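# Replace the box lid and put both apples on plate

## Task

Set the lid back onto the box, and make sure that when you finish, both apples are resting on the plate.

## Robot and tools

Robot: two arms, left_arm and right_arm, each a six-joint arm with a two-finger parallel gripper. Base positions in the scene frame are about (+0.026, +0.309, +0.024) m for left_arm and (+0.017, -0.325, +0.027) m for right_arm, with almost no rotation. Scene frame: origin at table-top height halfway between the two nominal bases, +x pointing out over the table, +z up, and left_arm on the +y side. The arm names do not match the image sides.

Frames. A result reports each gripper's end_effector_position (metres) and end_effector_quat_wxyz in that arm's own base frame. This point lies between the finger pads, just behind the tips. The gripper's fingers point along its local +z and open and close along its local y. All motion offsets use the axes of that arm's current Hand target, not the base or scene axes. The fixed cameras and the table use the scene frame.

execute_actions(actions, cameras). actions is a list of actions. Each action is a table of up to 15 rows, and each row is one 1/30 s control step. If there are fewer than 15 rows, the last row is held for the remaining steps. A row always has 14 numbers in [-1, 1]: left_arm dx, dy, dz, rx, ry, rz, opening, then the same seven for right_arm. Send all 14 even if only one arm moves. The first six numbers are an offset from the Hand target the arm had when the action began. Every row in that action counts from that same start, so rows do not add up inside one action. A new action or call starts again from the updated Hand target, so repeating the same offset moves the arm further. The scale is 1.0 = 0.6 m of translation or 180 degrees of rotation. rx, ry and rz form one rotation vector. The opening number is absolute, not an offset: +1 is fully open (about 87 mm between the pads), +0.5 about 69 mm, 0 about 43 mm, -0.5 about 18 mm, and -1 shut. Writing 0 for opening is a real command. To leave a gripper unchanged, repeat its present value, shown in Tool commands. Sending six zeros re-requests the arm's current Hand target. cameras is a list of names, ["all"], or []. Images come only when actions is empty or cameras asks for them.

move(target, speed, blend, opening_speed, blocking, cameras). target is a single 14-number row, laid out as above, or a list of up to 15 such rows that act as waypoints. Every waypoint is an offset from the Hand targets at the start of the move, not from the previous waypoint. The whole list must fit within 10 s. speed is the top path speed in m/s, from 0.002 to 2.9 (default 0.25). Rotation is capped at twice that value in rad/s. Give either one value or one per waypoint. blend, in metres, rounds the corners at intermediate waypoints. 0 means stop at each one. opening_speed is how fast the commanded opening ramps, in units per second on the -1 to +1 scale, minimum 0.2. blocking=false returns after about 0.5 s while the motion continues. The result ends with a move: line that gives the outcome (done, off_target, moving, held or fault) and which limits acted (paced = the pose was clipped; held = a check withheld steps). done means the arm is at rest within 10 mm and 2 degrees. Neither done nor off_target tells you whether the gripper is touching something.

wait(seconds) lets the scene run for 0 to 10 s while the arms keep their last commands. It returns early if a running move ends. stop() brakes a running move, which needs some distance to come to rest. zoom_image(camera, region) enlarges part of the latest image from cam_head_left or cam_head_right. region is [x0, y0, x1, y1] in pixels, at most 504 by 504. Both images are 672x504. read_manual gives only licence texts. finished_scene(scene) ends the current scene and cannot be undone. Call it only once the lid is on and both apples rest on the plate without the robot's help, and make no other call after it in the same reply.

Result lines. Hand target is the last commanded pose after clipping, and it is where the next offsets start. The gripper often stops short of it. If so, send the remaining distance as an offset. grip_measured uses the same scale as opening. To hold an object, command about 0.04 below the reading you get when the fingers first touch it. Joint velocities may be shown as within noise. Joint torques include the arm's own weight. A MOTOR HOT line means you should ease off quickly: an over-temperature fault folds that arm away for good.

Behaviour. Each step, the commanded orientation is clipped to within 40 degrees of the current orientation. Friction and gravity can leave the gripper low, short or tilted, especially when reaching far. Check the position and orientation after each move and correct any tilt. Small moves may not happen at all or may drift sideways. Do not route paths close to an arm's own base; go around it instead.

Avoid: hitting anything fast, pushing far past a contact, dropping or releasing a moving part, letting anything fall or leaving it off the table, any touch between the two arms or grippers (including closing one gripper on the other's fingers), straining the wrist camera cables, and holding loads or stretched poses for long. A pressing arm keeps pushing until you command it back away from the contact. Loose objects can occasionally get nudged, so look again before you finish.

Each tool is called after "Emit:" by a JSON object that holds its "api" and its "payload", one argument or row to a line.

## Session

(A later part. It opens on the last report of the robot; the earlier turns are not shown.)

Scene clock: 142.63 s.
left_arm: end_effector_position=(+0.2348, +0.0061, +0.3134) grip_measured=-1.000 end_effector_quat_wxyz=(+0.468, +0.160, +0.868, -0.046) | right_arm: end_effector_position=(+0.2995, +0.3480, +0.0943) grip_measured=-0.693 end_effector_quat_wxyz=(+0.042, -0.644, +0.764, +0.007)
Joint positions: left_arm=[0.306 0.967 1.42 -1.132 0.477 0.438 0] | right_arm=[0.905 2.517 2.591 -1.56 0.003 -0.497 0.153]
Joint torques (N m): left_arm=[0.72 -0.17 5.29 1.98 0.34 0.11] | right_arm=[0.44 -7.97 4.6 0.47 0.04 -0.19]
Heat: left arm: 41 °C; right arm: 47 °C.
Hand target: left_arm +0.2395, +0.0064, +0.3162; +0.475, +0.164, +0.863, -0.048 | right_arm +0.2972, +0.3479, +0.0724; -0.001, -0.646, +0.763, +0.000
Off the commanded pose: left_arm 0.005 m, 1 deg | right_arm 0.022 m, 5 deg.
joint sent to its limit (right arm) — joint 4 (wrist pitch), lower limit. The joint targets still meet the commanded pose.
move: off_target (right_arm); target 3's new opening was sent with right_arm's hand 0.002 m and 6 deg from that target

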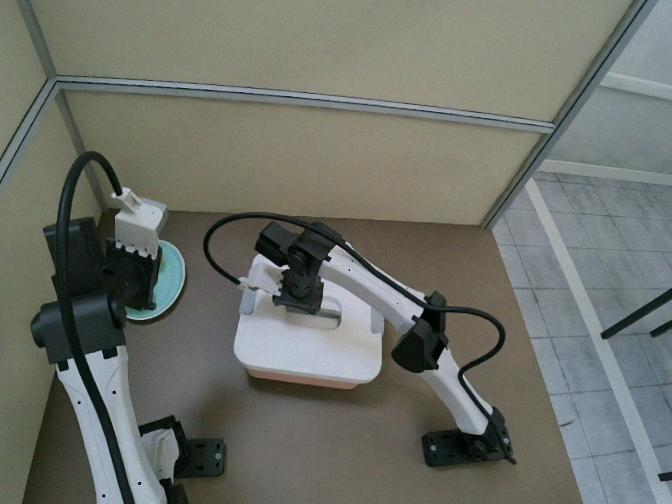

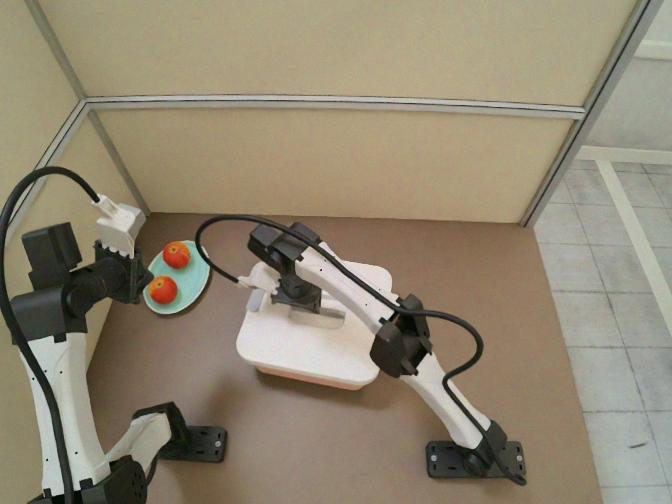

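Emit:
{"api": "move", "payload": {
  "target": [
    [0,0,0,0,0,0,-1,0,0,-0.012,0,0,0,-0.9],
    [0,0,0,0,0,0,-1,0.003,0.017,-0.012,0,0,0,-0.9],
    [0,0,0,0,0,0,-1,0.003,0.017,0.01,0,0,0,-0.9]
  ],
  "speed": 0.07,
  "blend": [0.002,0.002,0],
  "cameras": ["all"]
}}

Emit:
{"api": "zoom_image", "payload": {
  "camera": "cam_head_left",
  "region": [215, 230, 395, 400]
}}

Emit:
{"api": "zoom_image", "payload": {
  "camera": "cam_head_right",
  "region": [215, 230, 395, 400]
}}

Scene clock: 173.50 s.
left_arm: end_effector_position=(+0.2348, +0.0061, +0.3134) grip_measured=-1.000 end_effector_quat_wxyz=(+0.468, +0.160, +0.868, -0.046) | right_arm: end_effector_position=(+0.2978, +0.3489, +0.0938) grip_measured=-0.691 end_effector_quat_wxyz=(+0.042, -0.645, +0.763, +0.000)
Joint positions: left_arm=[0.306 0.967 1.42 -1.132 0.477 0.438 0] | right_arm=[0.914 2.517 2.587 -1.559 0.018 -0.49 0.154]
Joint torques (N m): left_arm=[0.7 -0.06 5.39 1.94 0.32 0.11] | right_arm=[1.24 -8.39 2.1 0.49 -0.16 -0.06]
Heat: left arm: 39 °C; right arm: 48 °C.
Hand target: left_arm +0.2395, +0.0064, +0.3162; +0.475, +0.164, +0.863, -0.048 | right_arm +0.2868, +0.3478, +0.0664; -0.001, -0.646, +0.763, +0.000
Off the commanded pose: left_arm 0.005 m, 1 deg | right_arm 0.030 m, 5 deg.
joint sent to its limit (right arm) — joint 4 (wrist pitch), lower limit. The joint targets still meet the commanded pose.
move: off_target (right_arm)

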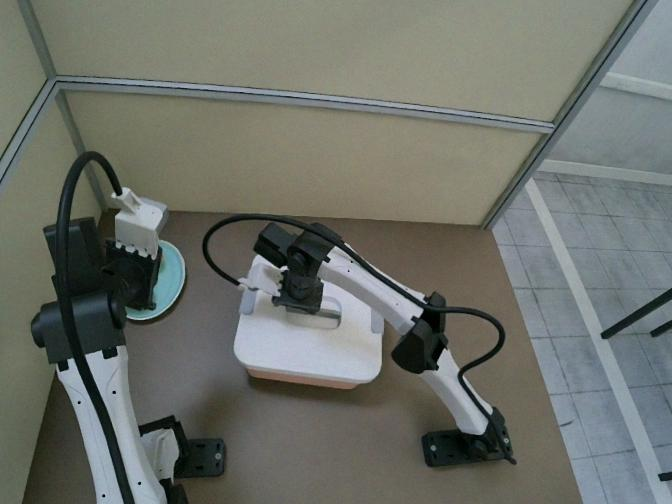

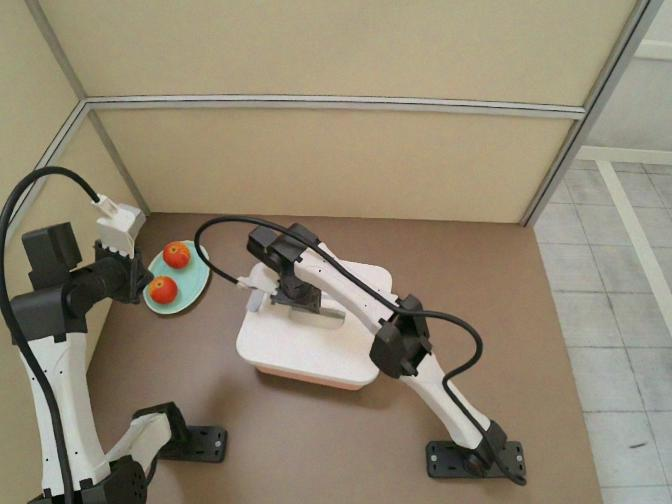

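Scaled by 2.800 from the camera's 672x504 image, which has a finer 960x720 frame.

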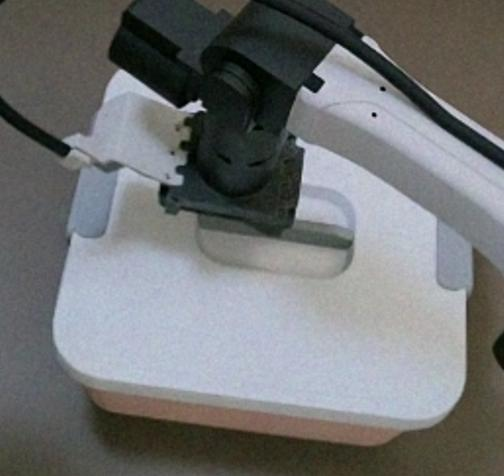

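Scaled by 2.800 from the camera's 672x504 image, which has a finer 960x720 frame.

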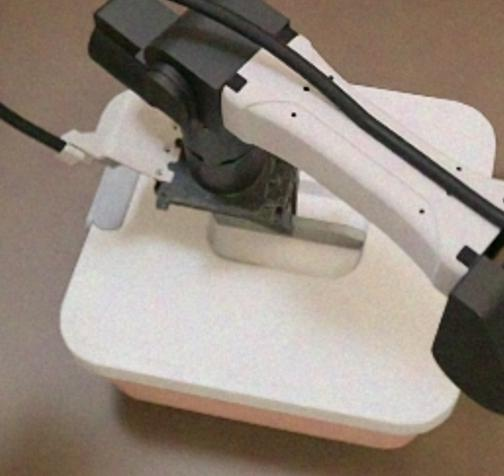

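Emit:
{"api": "move", "payload": {
  "target": [
    [0,0,0,0,0,0,-1,-0.003,-0.0195,-0.038,0,0,0,-0.69],
    [0,0,0,0,0,0,-1,-0.003,-0.0195,-0.038,0,0,0,0.1],
    [0,0,0,0,0,0,-1,-0.003,-0.0195,-0.22,0,0,0,0.1],
    [0,0,0,0,0,0,-1,0.45,0.05,-0.22,0,0,0,0.1]
  ],
  "speed": [0.06,0.05,0.14,0.3],
  "blend": [0,0,0.03,0],
  "opening_speed": 1.5
}}

Emit:
{"api": "move", "payload": {
  "target": [
    [0.177,-0.364,0.152,-0.032,0.318,-0.110,-1,0,0,0,0,0,0,0.1],
    [0.254,-0.371,0.202,-0.032,0.318,-0.110,-1,0,0,0,0,0,0,0.1],
    [0.302,-0.374,0.234,-0.032,0.318,-0.110,-1,0,0,0,0,0,0,0.1],
    [0.177,-0.364,0.152,-0.032,0.318,-0.110,-1,0,0,0,0,0,0,0.1]
  ],
  "speed": [0.3,0.12,0.04,0.15],
  "blend": [0.02,0.005,0,0],
  "cameras": ["all"]
}}

Emit:
{"api": "zoom_image", "payload": {
  "camera": "cam_head_left",
  "region": [215, 230, 395, 400]
}}

Emit:
{"api": "zoom_image", "payload": {
  "camera": "cam_head_right",
  "region": [215, 230, 395, 400]
}}

Scene clock: 187.33 s.
left_arm: end_effector_position=(+0.2348, +0.0061, +0.3134) grip_measured=-1.000 end_effector_quat_wxyz=(+0.468, +0.160, +0.868, -0.046) | right_arm: end_effector_position=(+0.2129, +0.0867, +0.1976) grip_measured=+0.100 end_effector_quat_wxyz=(+0.020, -0.643, +0.765, -0.010)
Joint positions: left_arm=[0.306 0.967 1.42 -1.132 0.477 0.438 0] | right_arm=[0.535 1.501 1.545 -1.572 0.013 -0.863 0.55]
Joint torques (N m): left_arm=[0.72 -0.17 5.24 1.96 0.39 0.09] | right_arm=[-0.13 -5.89 4.01 0.5 -0.02 -0.29]
Heat: left arm: 39 °C; right arm: 50 °C.
Hand target: left_arm +0.2395, +0.0064, +0.3162; +0.475, +0.164, +0.863, -0.048 | right_arm +0.2129, +0.0867, +0.1990; -0.001, -0.646, +0.763, +0.000
Off the commanded pose: left_arm 0.005 m, 1 deg | right_arm 0.001 m, 3 deg.
joint read past its limit (right arm) — joint 4 (wrist pitch), lower limit.
joint sent to its limit (right arm) — joint 4 (wrist pitch), lower limit. The joint targets are off in orientation, not in position.
move: off_target (right_arm); target 2's new opening was sent with right_arm's hand 0.005 m and 5 deg from that target

Scene clock: 192.07 s.
left_arm: end_effector_position=(+0.1891, -0.1932, +0.1597) grip_measured=-1.000 end_effector_quat_wxyz=(+0.003, +0.000, +1.000, -0.001) | right_arm: end_effector_position=(+0.2129, +0.0867, +0.1976) grip_measured=+0.100 end_effector_quat_wxyz=(+0.020, -0.644, +0.765, -0.010)
Joint positions: left_arm=[-0.699 1.683 1.577 -1.459 -0.003 -0.699 0] | right_arm=[0.535 1.501 1.545 -1.572 0.013 -0.864 0.55]
Joint torques (N m): left_arm=[-0.43 -6.01 7.15 0.16 -0.01 -0.04] | right_arm=[-0.27 -5.87 4.12 0.54 -0.02 -0.25]
Heat: left arm: 39 °C; right arm: 49 °C.
Hand target: left_arm +0.1886, -0.1958, +0.1617; -0.001, -0.001, +1.000, +0.000 | right_arm +0.2129, +0.0867, +0.1990; -0.001, -0.646, +0.763, +0.000
Off the commanded pose: left_arm 0.003 m, 0 deg | right_arm 0.001 m, 3 deg.
joint read past its limit (right arm) — joint 4 (wrist pitch), lower limit.
joint sent to its limit (right arm) — joint 4 (wrist pitch), lower limit. The joint targets are off in orientation, not in position.
move: off_target (right_arm)

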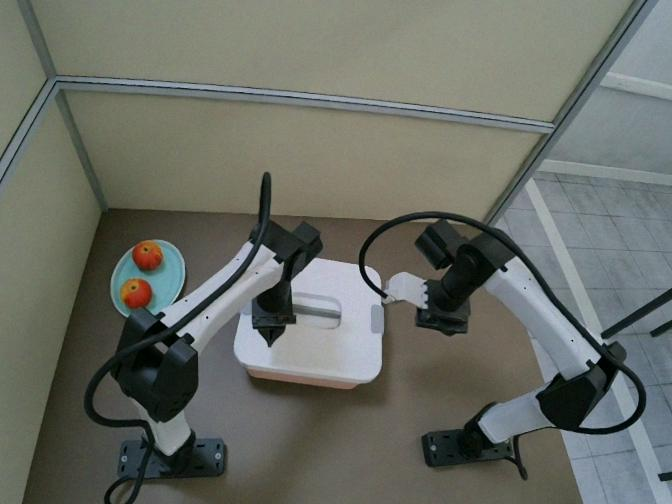

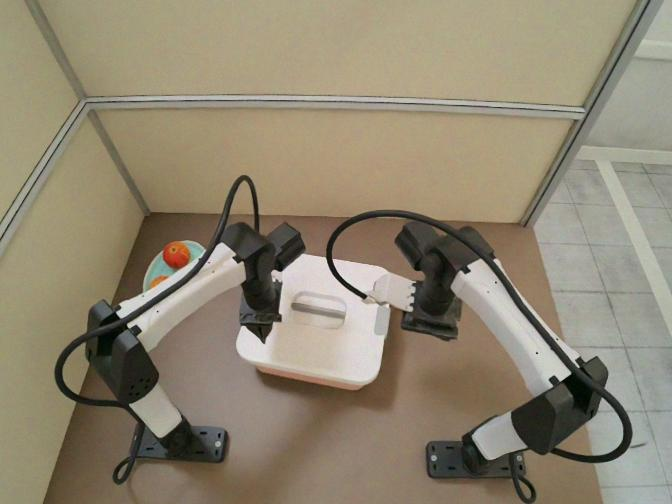

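Scaled by 2.800 from the camera's 672x504 image, which has a finer 960x720 frame.

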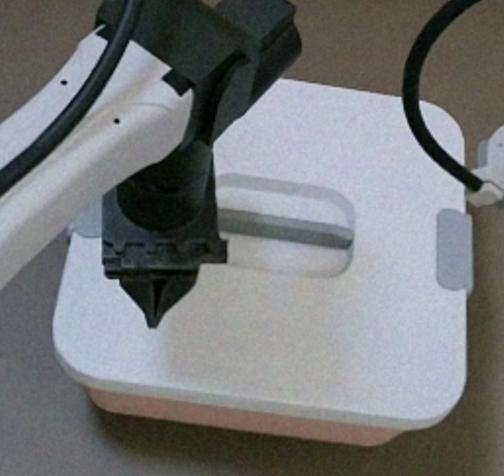

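Scaled by 2.800 from the camera's 672x504 image, which has a finer 960x720 frame.

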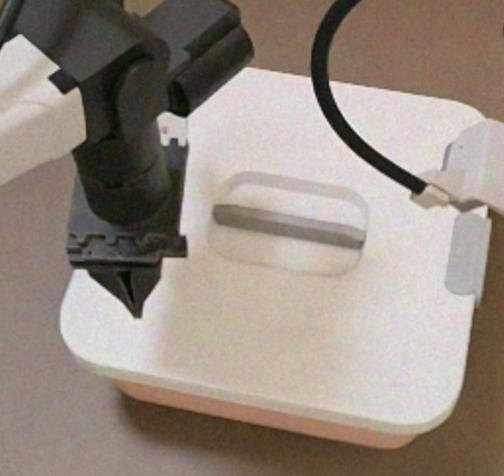

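Emit:
{"api": "move", "payload": {
  "target": [
    [0.02,0.3,-0.08,0,0,0,-1,0,0,0,0,0,0,0.1]
  ],
  "speed": 0.3,
  "cameras": ["all"]
}}

Emit:
{"api": "zoom_image", "payload": {
  "camera": "cam_head_left",
  "region": [225, 240, 395, 400]
}}

Emit:
{"api": "zoom_image", "payload": {
  "camera": "cam_head_left",
  "region": [225, 340, 305, 400]
}}

Emit:
{"api": "zoom_image", "payload": {
  "camera": "cam_head_left",
  "region": [310, 340, 390, 400]
}}

Emit:
{"api": "zoom_image", "payload": {
  "camera": "cam_head_right",
  "region": [225, 240, 395, 400]
}}

Scene clock: 213.90 s.
left_arm: end_effector_position=(+0.1816, -0.0156, +0.2071) grip_measured=-1.000 end_effector_quat_wxyz=(+0.077, -0.004, +0.997, -0.004) | right_arm: end_effector_position=(+0.2129, +0.0867, +0.1976) grip_measured=+0.100 end_effector_quat_wxyz=(+0.020, -0.644, +0.765, -0.010)
Joint positions: left_arm=[-0.071 1.303 1.436 -1.55 -0.004 -0.078 0] | right_arm=[0.535 1.501 1.545 -1.572 0.013 -0.864 0.55]
Joint torques (N m): left_arm=[0.2 -4.82 4.93 0.51 -0.02 0.18] | right_arm=[-0.1 -5.82 4.05 0.5 -0.02 -0.24]
Heat: left arm: 40 °C; right arm: 46 °C.
Hand target: left_arm +0.1764, -0.0157, +0.2098; -0.001, -0.001, +1.000, +0.000 | right_arm +0.2129, +0.0867, +0.1990; -0.001, -0.646, +0.763, +0.000
Off the commanded pose: left_arm 0.006 m, 9 deg | right_arm 0.001 m, 3 deg.
joint read past its limit (right arm) — joint 4 (wrist pitch), lower limit.
joint sent to its limit (left arm) — joint 4 (wrist pitch), lower limit. The joint targets are off in orientation, not in position.
joint sent to its limit (right arm) — joint 4 (wrist pitch), lower limit. The joint targets are off in orientation, not in position.
move: off_target (left_arm, right_arm)

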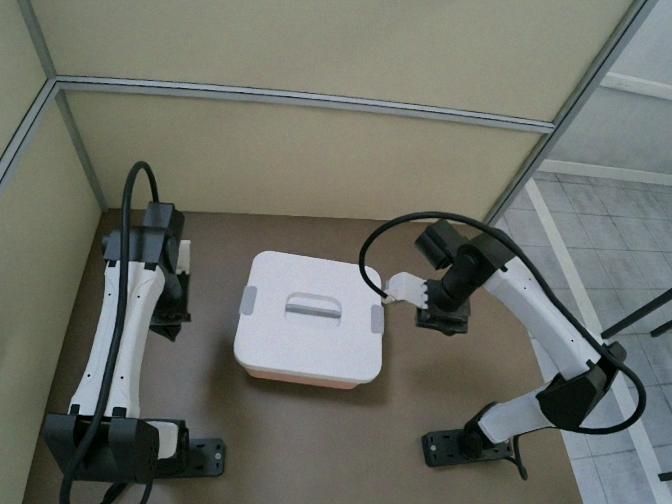

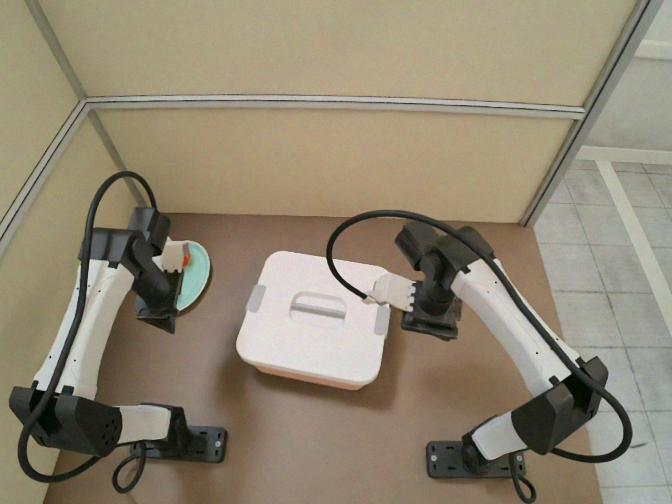

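Scaled by 2.965 from the camera's 672x504 image, which has a finer 960x720 frame.

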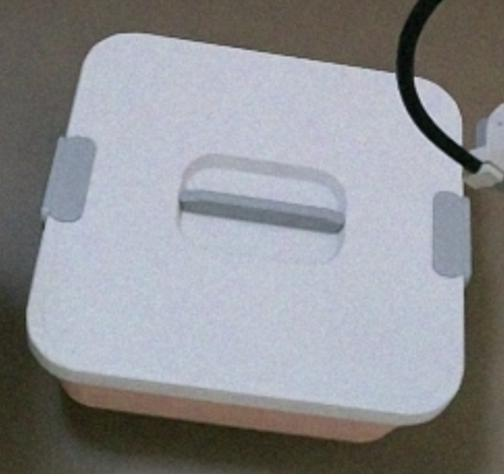

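Scaled by 6.300 from the camera's 672x504 image, which has a finer 960x720 frame.

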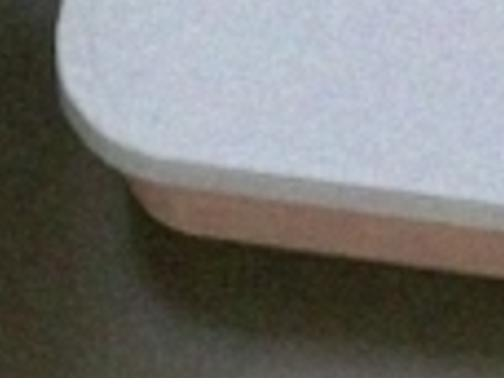

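Scaled by 6.300 from the camera's 672x504 image, which has a finer 960x720 frame.

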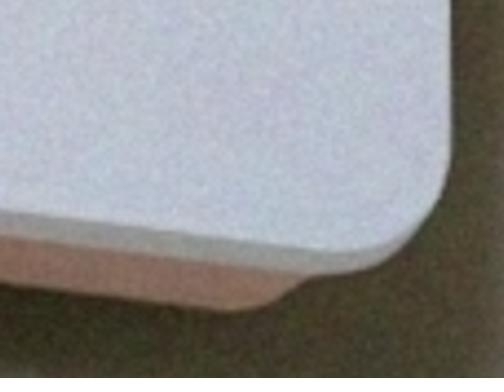

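Scaled by 2.965 from the camera's 672x504 image, which has a finer 960x720 frame.

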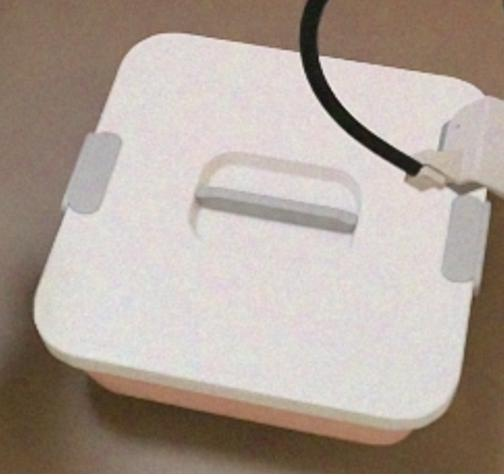

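Emit:
{"api": "move", "payload": {
  "target": [
    [-0.0227,-0.299,0.06,0,0,0,-1,0,0,0,0,0,0,0.1],
    [-0.0227,-0.299,0.15,0,0,0,-1,0,0,0,0,0,0,0.1],
    [-0.0227,-0.299,0.233,0,0,0,-1,0,0,0,0,0,0,0.1]
  ],
  "speed": [0.3,0.12,0.04],
  "blend": [0.02,0.005,0]
}}

Emit:
{"api": "move", "payload": {
  "target": [
    [0,0,-0.113,0,0,0,-1,0,0,0,0,0,0,0.1],
    [-0.29,0.042,-0.113,0,0,0,-1,0,0,0,0,0,0,0.1],
    [-0.29,0.042,0,0,0,0,-1,0,0,0,0,0,0,0.1]
  ],
  "speed": [0.15,0.2,0.07],
  "blend": [0.01,0.005,0],
  "cameras": ["all"]
}}

Emit:
{"api": "zoom_image", "payload": {
  "camera": "cam_head_left",
  "region": [225, 240, 395, 400]
}}

Scene clock: 228.20 s.
left_arm: end_effector_position=(+0.1826, -0.1873, +0.1097) grip_measured=-1.000 end_effector_quat_wxyz=(+0.007, +0.000, +1.000, -0.010) | right_arm: end_effector_position=(+0.2129, +0.0867, +0.1976) grip_measured=+0.100 end_effector_quat_wxyz=(+0.020, -0.644, +0.765, -0.010)
Joint positions: left_arm=[-0.692 1.626 1.317 -1.237 0.007 -0.692 0] | right_arm=[0.535 1.501 1.545 -1.572 0.013 -0.864 0.55]
Joint torques (N m): left_arm=[-0.59 -0.25 -1.5 1.65 -0.22 -0.03] | right_arm=[-0.18 -5.68 4.14 0.52 0.01 -0.31]
Heat: left arm: 40 °C; right arm: 45 °C.
Hand target: left_arm +0.1900, -0.1951, +0.0700; -0.001, -0.001, +1.000, +0.000 | right_arm +0.2129, +0.0867, +0.1990; -0.001, -0.646, +0.763, +0.000
Off the commanded pose: left_arm 0.041 m, 2 deg | right_arm 0.001 m, 3 deg.
joint read past its limit (right arm) — joint 4 (wrist pitch), lower limit.
joint sent to its limit (right arm) — joint 4 (wrist pitch), lower limit. The joint targets are off in orientation, not in position.
move: off_target (left_arm, right_arm)

Scene clock: 230.93 s.
left_arm: end_effector_position=(+0.3582, -0.1685, +0.1046) grip_measured=-1.000 end_effector_quat_wxyz=(+0.013, -0.006, +1.000, -0.014) | right_arm: end_effector_position=(+0.2129, +0.0867, +0.1976) grip_measured=+0.100 end_effector_quat_wxyz=(+0.020, -0.644, +0.765, -0.010)
Joint positions: left_arm=[-0.392 2.195 2.063 -1.404 0.015 -0.403 0] | right_arm=[0.535 1.501 1.545 -1.572 0.013 -0.864 0.55]
Joint torques (N m): left_arm=[-0.24 -6.28 0.77 1.09 -0.23 0.13] | right_arm=[-0.2 -5.74 4.1 0.48 -0.02 -0.27]
Heat: left arm: 40 °C; right arm: 45 °C.
Hand target: left_arm +0.3640, -0.1697, +0.0696; -0.001, -0.001, +1.000, +0.000 | right_arm +0.2129, +0.0867, +0.1990; -0.001, -0.646, +0.763, +0.000
Off the commanded pose: left_arm 0.036 m, 2 deg | right_arm 0.001 m, 3 deg.
joint read past its limit (right arm) — joint 4 (wrist pitch), lower limit.
joint sent to its limit (right arm) — joint 4 (wrist pitch), lower limit. The joint targets are off in orientation, not in position.
move: off_target (left_arm, right_arm)

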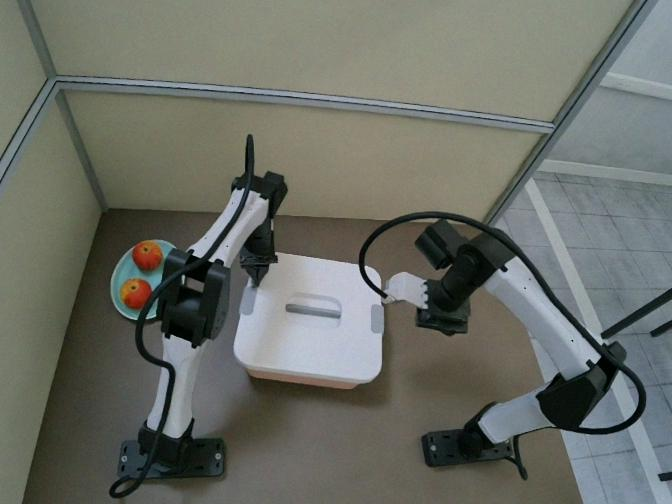

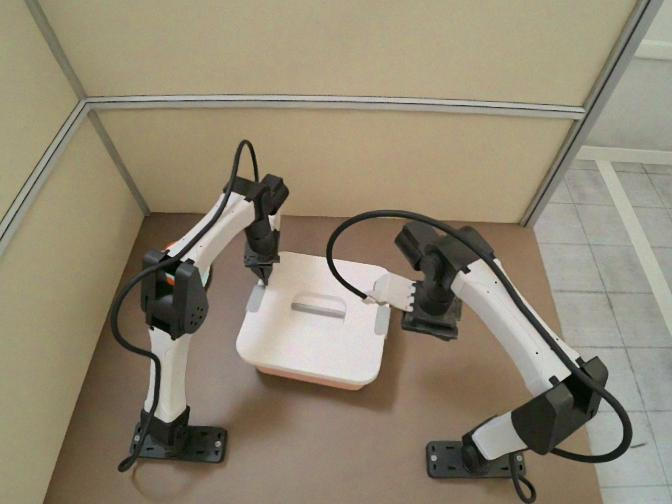

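Scaled by 2.965 from the camera's 672x504 image, which has a finer 960x720 frame.

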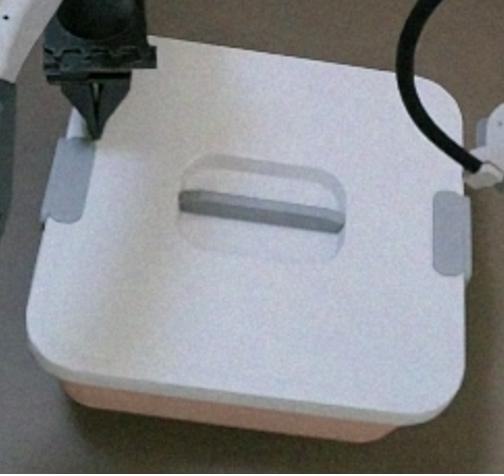

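Emit:
{"api": "move", "payload": {
  "target": [
    [0,0,-0.2,0,0,0,-1,0,0,0,0,0,0,0.1],
    [0.29,0.26,-0.24,0,0,0,-1,0,0,0,0,0,0,0.1]
  ],
  "speed": [0.15,0.3],
  "blend": [0.02,0]
}}

Emit:
{"api": "move", "payload": {
  "target": [
    [0,0,0,0,0,0,-1,-0.453,-0.069,0,0,0,0,0.1],
    [0,0,0,0,0,0,-1,-0.453,-0.069,0.174,0,0,0,0.1],
    [0,0,0,0,0,0,-1,-0.453,-0.069,0.174,0,0,0,-0.9],
    [0,0,0,0,0,0,-1,-0.453,-0.069,0.1,0,0,0,-0.9],
    [0,0,0,0,0,0,-1,-0.455,-0.079,0.1,0,0,0,-0.9],
    [0,0,0,0,0,0,-1,-0.455,-0.079,0.215,0,0,0,-0.9]
  ],
  "speed": [0.3,0.14,0.1,0.1,0.1,0.07],
  "blend": [0.02,0,0,0.003,0.003,0],
  "opening_speed": 1.5,
  "cameras": ["all"]
}}

Emit:
{"api": "zoom_image", "payload": {
  "camera": "cam_head_left",
  "region": [225, 240, 395, 400]
}}

Emit:
{"api": "zoom_image", "payload": {
  "camera": "cam_head_right",
  "region": [225, 240, 395, 400]
}}

Scene clock: 253.73 s.
left_arm: end_effector_position=(+0.1910, -0.0166, +0.2119) grip_measured=-1.000 end_effector_quat_wxyz=(+0.074, -0.003, +0.997, -0.011) | right_arm: end_effector_position=(+0.2129, +0.0867, +0.1976) grip_measured=+0.100 end_effector_quat_wxyz=(+0.020, -0.644, +0.765, -0.010)
Joint positions: left_arm=[-0.061 1.348 1.489 -1.563 0.012 -0.067 0] | right_arm=[0.535 1.501 1.545 -1.572 0.013 -0.864 0.55]
Joint torques (N m): left_arm=[0.34 -4.85 4.94 0.63 -0.12 0.07] | right_arm=[-0.12 -5.85 4.16 0.49 -0.03 -0.27]
Heat: left arm: 38 °C; right arm: 43 °C.
Hand target: left_arm +0.1901, -0.0140, +0.2139; -0.001, -0.001, +1.000, +0.000 | right_arm +0.2129, +0.0867, +0.1990; -0.001, -0.646, +0.763, +0.000
Off the commanded pose: left_arm 0.004 m, 9 deg | right_arm 0.001 m, 3 deg.
joint read past its limit (left arm) — joint 4 (wrist pitch), lower limit.
joint read past its limit (right arm) — joint 4 (wrist pitch), lower limit.
joint sent to its limit (left arm) — joint 4 (wrist pitch), lower limit. The joint targets are off in orientation, not in position.
joint sent to its limit (right arm) — joint 4 (wrist pitch), lower limit. The joint targets are off in orientation, not in position.
move: off_target (left_arm, right_arm)

Scene clock: 258.50 s.
left_arm: end_effector_position=(+0.1910, -0.0166, +0.2119) grip_measured=-1.000 end_effector_quat_wxyz=(+0.074, -0.003, +0.997, -0.011) | right_arm: end_effector_position=(+0.2997, +0.3490, +0.0932) grip_measured=-0.690 end_effector_quat_wxyz=(+0.039, -0.649, +0.760, +0.009)
Joint positions: left_arm=[-0.061 1.348 1.489 -1.563 0.012 -0.067 0] | right_arm=[0.905 2.534 2.62 -1.576 -0.002 -0.509 0.155]
Joint torques (N m): left_arm=[0.38 -4.62 4.9 0.7 -0.11 0.12] | right_arm=[-0.72 -7.87 4.37 0.6 0.05 -0.18]
Heat: left arm: 38 °C; right arm: 45 °C.
Hand target: left_arm +0.1901, -0.0140, +0.2139; -0.001, -0.001, +1.000, +0.000 | right_arm +0.3044, +0.3479, +0.0695; -0.001, -0.646, +0.763, +0.000
Off the commanded pose: left_arm 0.003 m, 9 deg | right_arm 0.024 m, 5 deg.
joint read past its limit (left arm) — joint 4 (wrist pitch), lower limit.
joint read past its limit (right arm) — joint 4 (wrist pitch), lower limit.
joint sent to its limit (left arm) — joint 4 (wrist pitch), lower limit. The joint targets are off in orientation, not in position.
joint sent to its limit (right arm) — joint 4 (wrist pitch), lower limit. The joint targets still meet the commanded pose.
move: off_target (left_arm, right_arm); target 3's new opening was sent with right_arm's hand 0.001 m and 5 deg from that target

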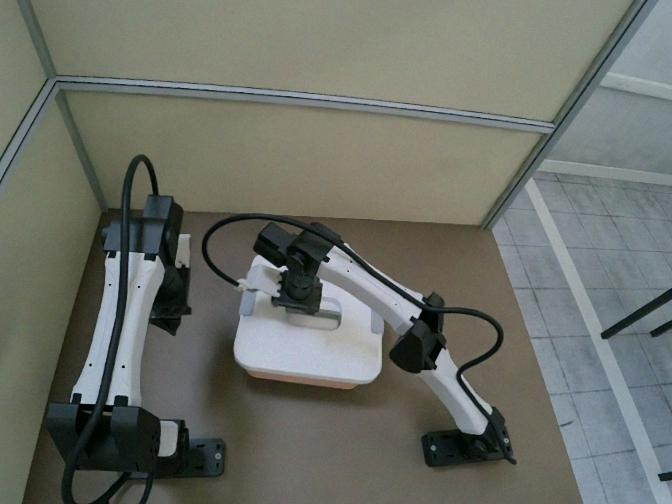

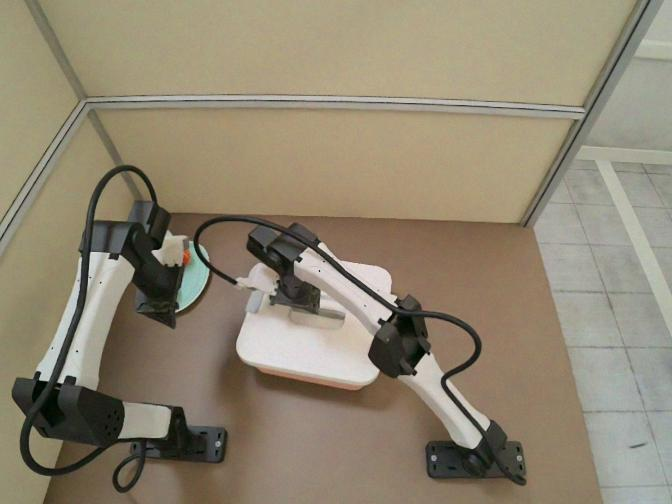

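Scaled by 2.965 from the camera's 672x504 image, which has a finer 960x720 frame.

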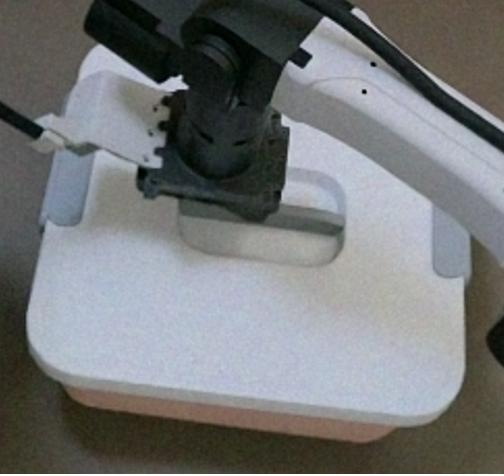

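Scaled by 2.965 from the camera's 672x504 image, which has a finer 960x720 frame.

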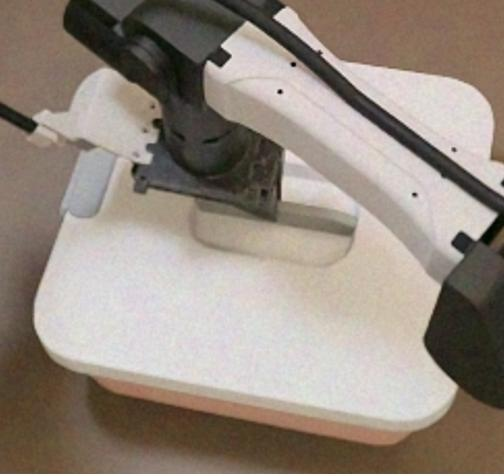

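Emit:
{"api": "move", "payload": {
  "target": [
    [0,0,0,0,0,0,-1,0,0.004,-0.04,0,0,0,-0.69],
    [0,0,0,0,0,0,-1,0,0.004,-0.04,0,0,0,0.1],
    [0,0,0,0,0,0,-1,0,0.004,-0.19,0,0,0,0.1],
    [0,0,0,0,0,0,-1,0.252,0.163,-0.17,0,0,0,-1],
    [0,0,0,0,0,0,-1,0.252,0.163,-0.084,0,0,0,-1],
    [0,0,0,0,0,0,-1,0.252,0.163,0,0,0,0,-1]
  ],
  "speed": [0.06,0.05,0.15,0.3,0.12,0.05],
  "blend": [0,0,0.03,0.01,0.005,0],
  "opening_speed": 2
}}

Emit:
{"api": "move", "payload": {
  "target": [
    [0,0,0,0,0,0,-1,0,0,-0.1,0,0,0,-1],
    [0,0,0,0,0,0,-1,-0.06,-0.33,-0.1,0,0,0,-1],
    [0,0,0,0,0,0,-1,-0.06,-0.33,0,0,0,0,-1]
  ],
  "speed": [0.15,0.25,0.06],
  "blend": [0.01,0.005,0],
  "cameras": ["all"]
}}

Emit:
{"api": "zoom_image", "payload": {
  "camera": "cam_head_left",
  "region": [225, 240, 395, 400]
}}

Emit:
{"api": "zoom_image", "payload": {
  "camera": "cam_head_right",
  "region": [225, 240, 395, 400]
}}

Scene clock: 280.03 s.
left_arm: end_effector_position=(+0.1910, -0.0166, +0.2119) grip_measured=-1.000 end_effector_quat_wxyz=(+0.074, -0.003, +0.997, -0.011) | right_arm: end_effector_position=(+0.1797, +0.2066, +0.0874) grip_measured=-1.000 end_effector_quat_wxyz=(-0.009, -0.646, +0.763, -0.006)
Joint positions: left_arm=[-0.061 1.348 1.489 -1.563 0.012 -0.067 0] | right_arm=[0.93 1.745 1.355 -1.202 0.008 -0.476 0]
Joint torques (N m): left_arm=[0.51 -4.63 4.9 0.66 -0.11 0.06] | right_arm=[0.25 -5.22 1.95 1.05 -0.04 -0.1]
Heat: left arm: 37 °C; right arm: 48 °C.
Hand target: left_arm +0.1901, -0.0140, +0.2139; -0.001, -0.001, +1.000, +0.000 | right_arm +0.1831, +0.2148, +0.0698; -0.001, -0.646, +0.763, +0.000
Off the commanded pose: left_arm 0.003 m, 9 deg | right_arm 0.020 m, 1 deg.
joint read past its limit (left arm) — joint 4 (wrist pitch), lower limit.
joint sent to its limit (left arm) — joint 4 (wrist pitch), lower limit. The joint targets are off in orientation, not in position.
move: off_target (left_arm, right_arm); blend cut to 0 m at target 4; target 2's new opening was sent with right_arm's hand 0.002 m and 5 deg from that target

Scene clock: 282.73 s.
left_arm: end_effector_position=(+0.1910, -0.0166, +0.2119) grip_measured=-1.000 end_effector_quat_wxyz=(+0.074, -0.003, +0.997, -0.011) | right_arm: end_effector_position=(+0.3833, +0.2138, +0.0909) grip_measured=-1.000 end_effector_quat_wxyz=(+0.008, -0.644, +0.765, -0.011)
Joint positions: left_arm=[-0.061 1.348 1.489 -1.563 0.012 -0.067 0] | right_arm=[0.585 2.395 2.345 -1.501 0.019 -0.813 0]
Joint torques (N m): left_arm=[0.38 -4.81 5.04 0.62 -0.17 0.09] | right_arm=[0.06 -9.29 1.96 0.74 -0.16 -0.21]
Heat: left arm: 37 °C; right arm: 48 °C.
Hand target: left_arm +0.1901, -0.0140, +0.2139; -0.001, -0.001, +1.000, +0.000 | right_arm +0.3843, +0.2179, +0.0697; -0.001, -0.646, +0.763, +0.000
Off the commanded pose: left_arm 0.003 m, 9 deg | right_arm 0.022 m, 2 deg.
joint read past its limit (left arm) — joint 4 (wrist pitch), lower limit.
joint sent to its limit (left arm) — joint 4 (wrist pitch), lower limit. The joint targets are off in orientation, not in position.
move: off_target (left_arm, right_arm)

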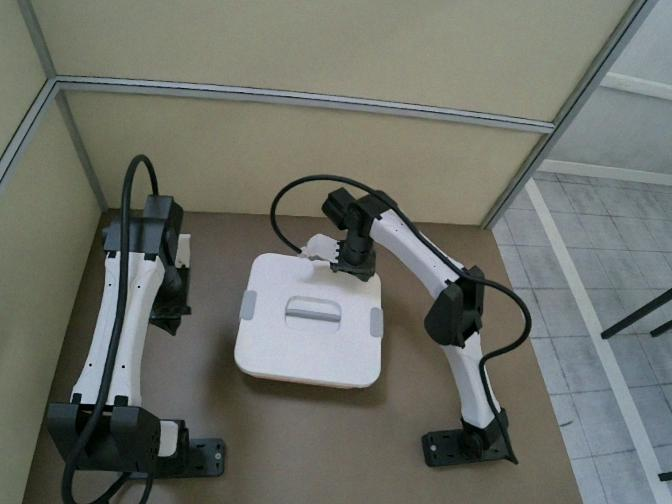

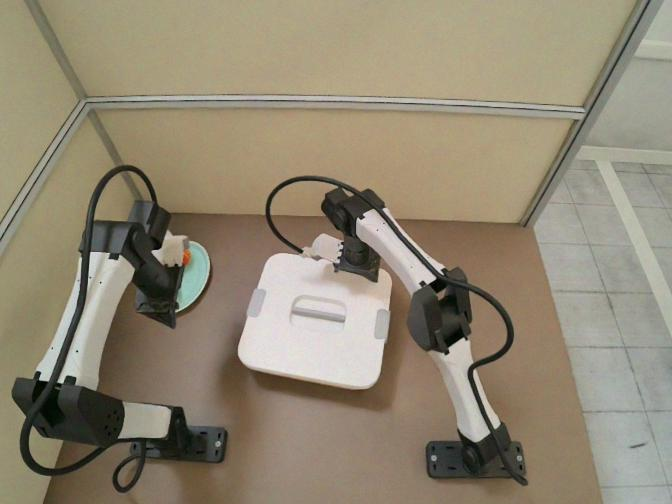

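Scaled by 2.965 from the camera's 672x504 image, which has a finer 960x720 frame.

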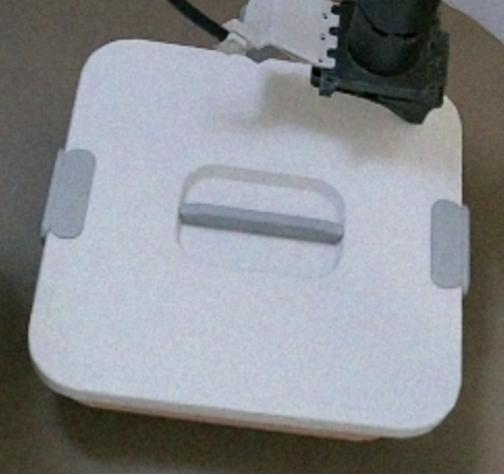

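Scaled by 2.965 from the camera's 672x504 image, which has a finer 960x720 frame.

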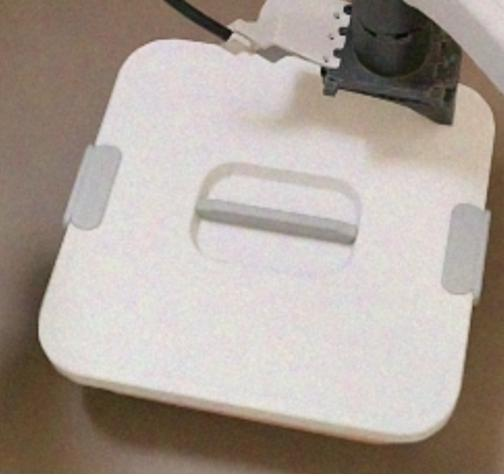

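Emit:
{"api": "move", "payload": {
  "target": [
    [0,-0.302,0.06,0,0,0,-1,0,0,-0.2,0,0,0,-1],
    [0,-0.302,0.15,0,0,0,-1,0.1,0.1,-0.2,0,0,0,-1],
    [0,-0.302,0.2315,0,0,0,-1,0.1,0.1,-0.2,0,0,0,-1],
    [0,-0.302,0.12,0,0,0,-1,0.1,0.1,-0.2,0,0,0,-1],
    [-0.29,-0.26,0.12,0,0,0,-1,0.1,0.1,-0.2,0,0,0,-1],
    [-0.29,-0.26,0.225,0,0,0,-1,0.1,0.1,-0.2,0,0,0,-1]
  ],
  "speed": [0.3,0.12,0.05,0.15,0.2,0.06],
  "blend": [0.02,0.005,0,0.01,0.01,0]
}}

Emit:
{"api": "move", "payload": {
  "target": [
    [0,0,-0.2,0,0,0,-1,0,0,0,0,0,0,-1],
    [0.29,0.26,-0.2,0,0,0,-1,0,0,0,0,0,0,-1]
  ],
  "speed": [0.15,0.3],
  "blend": [0.02,0],
  "cameras": ["all"]
}}

Emit:
{"api": "zoom_image", "payload": {
  "camera": "cam_head_left",
  "region": [225, 240, 395, 400]
}}

Emit:
{"api": "zoom_image", "payload": {
  "camera": "cam_head_right",
  "region": [225, 240, 395, 400]
}}

Scene clock: 296.10 s.
left_arm: end_effector_position=(+0.3575, -0.1679, +0.0990) grip_measured=-1.000 end_effector_quat_wxyz=(-0.003, -0.005, +1.000, -0.005) | right_arm: end_effector_position=(+0.3206, +0.1694, +0.1800) grip_measured=-1.000 end_effector_quat_wxyz=(+0.039, -0.643, +0.765, -0.014)
Joint positions: left_arm=[-0.393 2.233 2.098 -1.437 0.012 -0.403 0] | right_arm=[0.579 1.995 2.063 -1.557 0.018 -0.82 0]
Joint torques (N m): left_arm=[-0.16 -9.05 1.89 0.98 -0.2 0.1] | right_arm=[0.42 -11.26 4.27 0.39 -0.03 -0.27]
Heat: left arm: 38 °C; right arm: 51 °C.
Hand target: left_arm +0.3640, -0.1697, +0.0786; -0.001, -0.001, +1.000, +0.000 | right_arm +0.3153, +0.1687, +0.1897; -0.001, -0.646, +0.763, +0.000
Off the commanded pose: left_arm 0.022 m, 1 deg | right_arm 0.011 m, 5 deg.
joint sent to its limit (right arm) — joint 4 (wrist pitch), lower limit. The joint targets are off in orientation, not in position.
move: off_target (left_arm, right_arm)

Scene clock: 298.50 s.
left_arm: end_effector_position=(+0.1914, -0.0165, +0.1957) grip_measured=-1.000 end_effector_quat_wxyz=(+0.031, -0.002, +0.999, -0.006) | right_arm: end_effector_position=(+0.3206, +0.1694, +0.1800) grip_measured=-1.000 end_effector_quat_wxyz=(+0.039, -0.643, +0.765, -0.014)
Joint positions: left_arm=[-0.063 1.405 1.46 -1.563 0.009 -0.068 0] | right_arm=[0.579 1.995 2.063 -1.557 0.018 -0.82 0]
Joint torques (N m): left_arm=[0.65 -6.01 4.93 0.51 -0.12 0.11] | right_arm=[0.36 -11.38 4.1 0.43 -0.05 -0.25]
Heat: left arm: 38 °C; right arm: 52 °C.
Hand target: left_arm +0.1901, -0.0140, +0.1990; -0.001, -0.001, +1.000, +0.000 | right_arm +0.3153, +0.1687, +0.1897; -0.001, -0.646, +0.763, +0.000
Off the commanded pose: left_arm 0.004 m, 4 deg | right_arm 0.011 m, 5 deg.
joint read past its limit (left arm) — joint 4 (wrist pitch), lower limit.
joint sent to its limit (left arm) — joint 4 (wrist pitch), lower limit. The joint targets are off in orientation, not in position.
joint sent to its limit (right arm) — joint 4 (wrist pitch), lower limit. The joint targets are off in orientation, not in position.
move: off_target (left_arm, right_arm)

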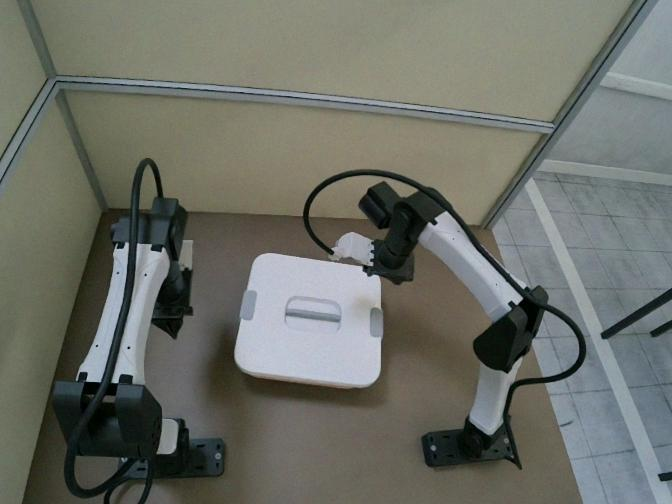

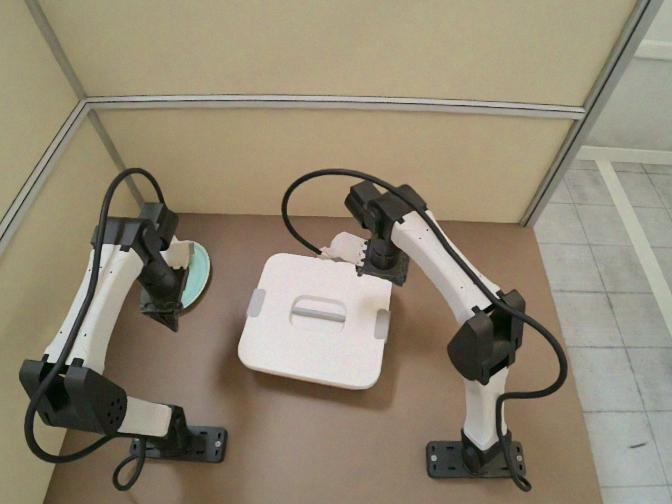

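Scaled by 2.965 from the camera's 672x504 image, which has a finer 960x720 frame.

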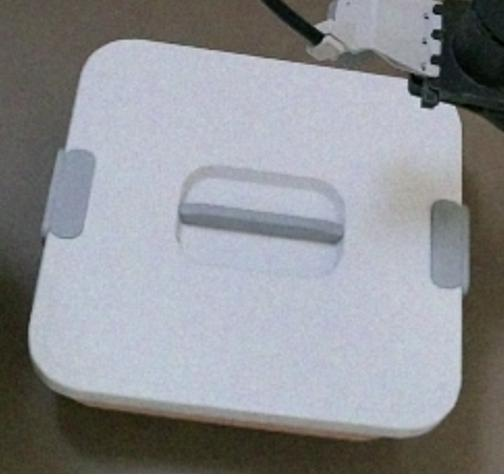

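Scaled by 2.965 from the camera's 672x504 image, which has a finer 960x720 frame.

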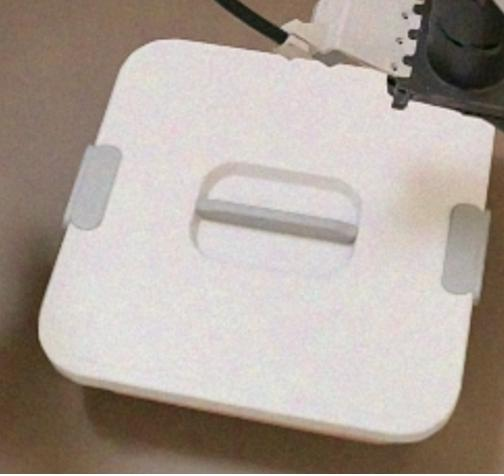

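Emit:
{"api": "move", "payload": {
  "target": [
    [0.01,-0.302,0.05,0,0,0,-1,0,0,0,0,0,0,-1],
    [0.01,-0.302,0.13,0,0,0,-1,0,0,0,0,0,0,-1],
    [0.01,-0.302,0.207,0,0,0,-1,0,0,0,0,0,0,-1]
  ],
  "speed": [0.3,0.15,0.05],
  "blend": [0.02,0.005,0]
}}

Emit:
{"api": "move", "payload": {
  "target": [
    [0,0,-0.2,0,0,0,-1,0,0,0,0,0,0,-1],
    [0,0.302,-0.22,0,0,0,-1,0.3,0.1,0,0,0,0,-1]
  ],
  "speed": [0.15,0.3],
  "blend": [0.02,0],
  "cameras": ["all"]
}}

Emit:
{"api": "zoom_image", "payload": {
  "camera": "cam_head_left",
  "region": [225, 340, 305, 400]
}}

Emit:
{"api": "zoom_image", "payload": {
  "camera": "cam_head_left",
  "region": [310, 340, 390, 400]
}}

Scene clock: 308.47 s.
left_arm: end_effector_position=(+0.1783, -0.1908, +0.0959) grip_measured=-1.000 end_effector_quat_wxyz=(-0.004, +0.002, +1.000, -0.001) | right_arm: end_effector_position=(+0.3206, +0.1694, +0.1800) grip_measured=-1.000 end_effector_quat_wxyz=(+0.039, -0.643, +0.765, -0.014)
Joint positions: left_arm=[-0.711 1.655 1.289 -1.21 0.007 -0.706 0] | right_arm=[0.579 1.995 2.063 -1.557 0.018 -0.82 0]
Joint torques (N m): left_arm=[-0.2 -3.93 1.05 1.22 -0.12 -0.05] | right_arm=[0.47 -11.29 4.18 0.45 -0.07 -0.25]
Heat: left arm: 37 °C; right arm: 55 °C.
Hand target: left_arm +0.1841, -0.1951, +0.0748; -0.001, -0.001, +1.000, +0.000 | right_arm +0.3154, +0.1687, +0.1897; -0.001, -0.646, +0.763, +0.000
Off the commanded pose: left_arm 0.022 m, 1 deg | right_arm 0.011 m, 5 deg.
joint sent to its limit (right arm) — joint 4 (wrist pitch), lower limit. The joint targets are off in orientation, not in position.
move: off_target (left_arm, right_arm)

Scene clock: 310.83 s.
left_arm: end_effector_position=(+0.1903, -0.0156, +0.2028) grip_measured=-1.000 end_effector_quat_wxyz=(+0.060, -0.004, +0.998, -0.007) | right_arm: end_effector_position=(+0.2272, +0.0008, +0.1892) grip_measured=-1.000 end_effector_quat_wxyz=(+0.001, -0.644, +0.765, -0.009)
Joint positions: left_arm=[-0.061 1.359 1.457 -1.549 0.006 -0.069 0] | right_arm=[0.187 1.461 1.47 -1.57 0.014 -1.212 0]
Joint torques (N m): left_arm=[0.25 -6.15 4.63 0.44 -0.1 0.11] | right_arm=[-0.43 -5.48 4.15 0.44 -0.11 -0.29]
Heat: left arm: 38 °C; right arm: 55 °C.
Hand target: left_arm +0.1840, -0.0140, +0.2068; -0.001, -0.001, +1.000, +0.000 | right_arm +0.2265, +0.0010, +0.1900; -0.001, -0.646, +0.763, +0.000
Off the commanded pose: left_arm 0.008 m, 7 deg | right_arm 0.001 m, 1 deg.
joint read past its limit (right arm) — joint 4 (wrist pitch), lower limit.
joint sent to its limit (left arm) — joint 4 (wrist pitch), lower limit. The joint targets are off in orientation, not in position.
joint sent to its limit (right arm) — joint 4 (wrist pitch), lower limit. The joint targets still meet the commanded pose.
move: off_target (left_arm)

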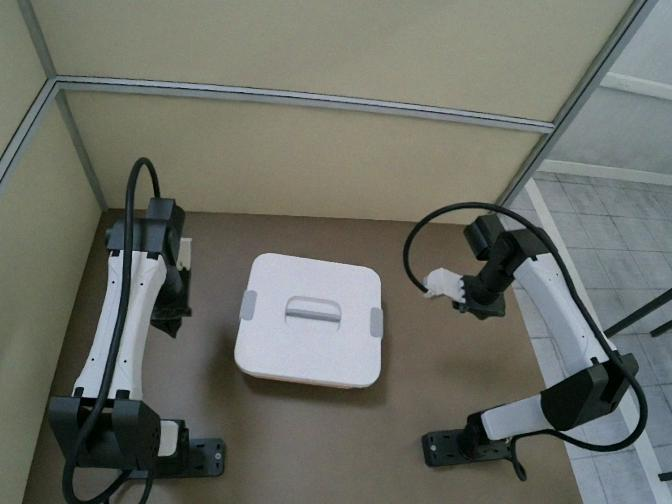

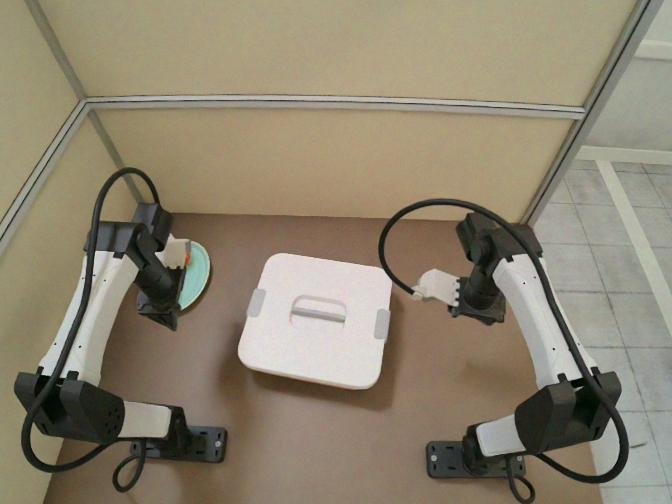

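Scaled by 6.300 from the camera's 672x504 image, which has a finer 960x720 frame.

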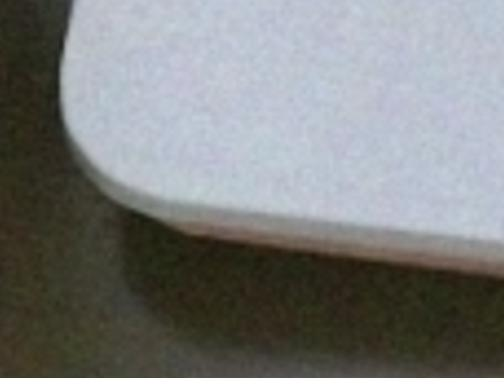

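Scaled by 6.300 from the camera's 672x504 image, which has a finer 960x720 frame.

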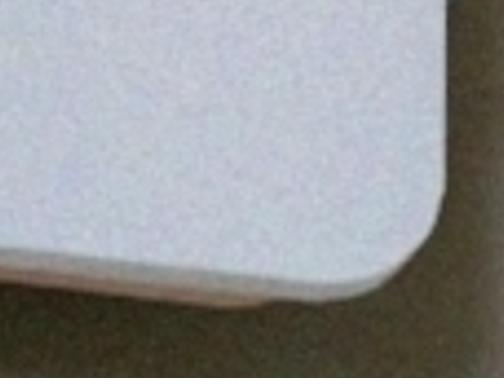

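Emit:
{"api": "finished_scene", "payload": {
  "scene": 3
}}

The scene is finished: the task was done.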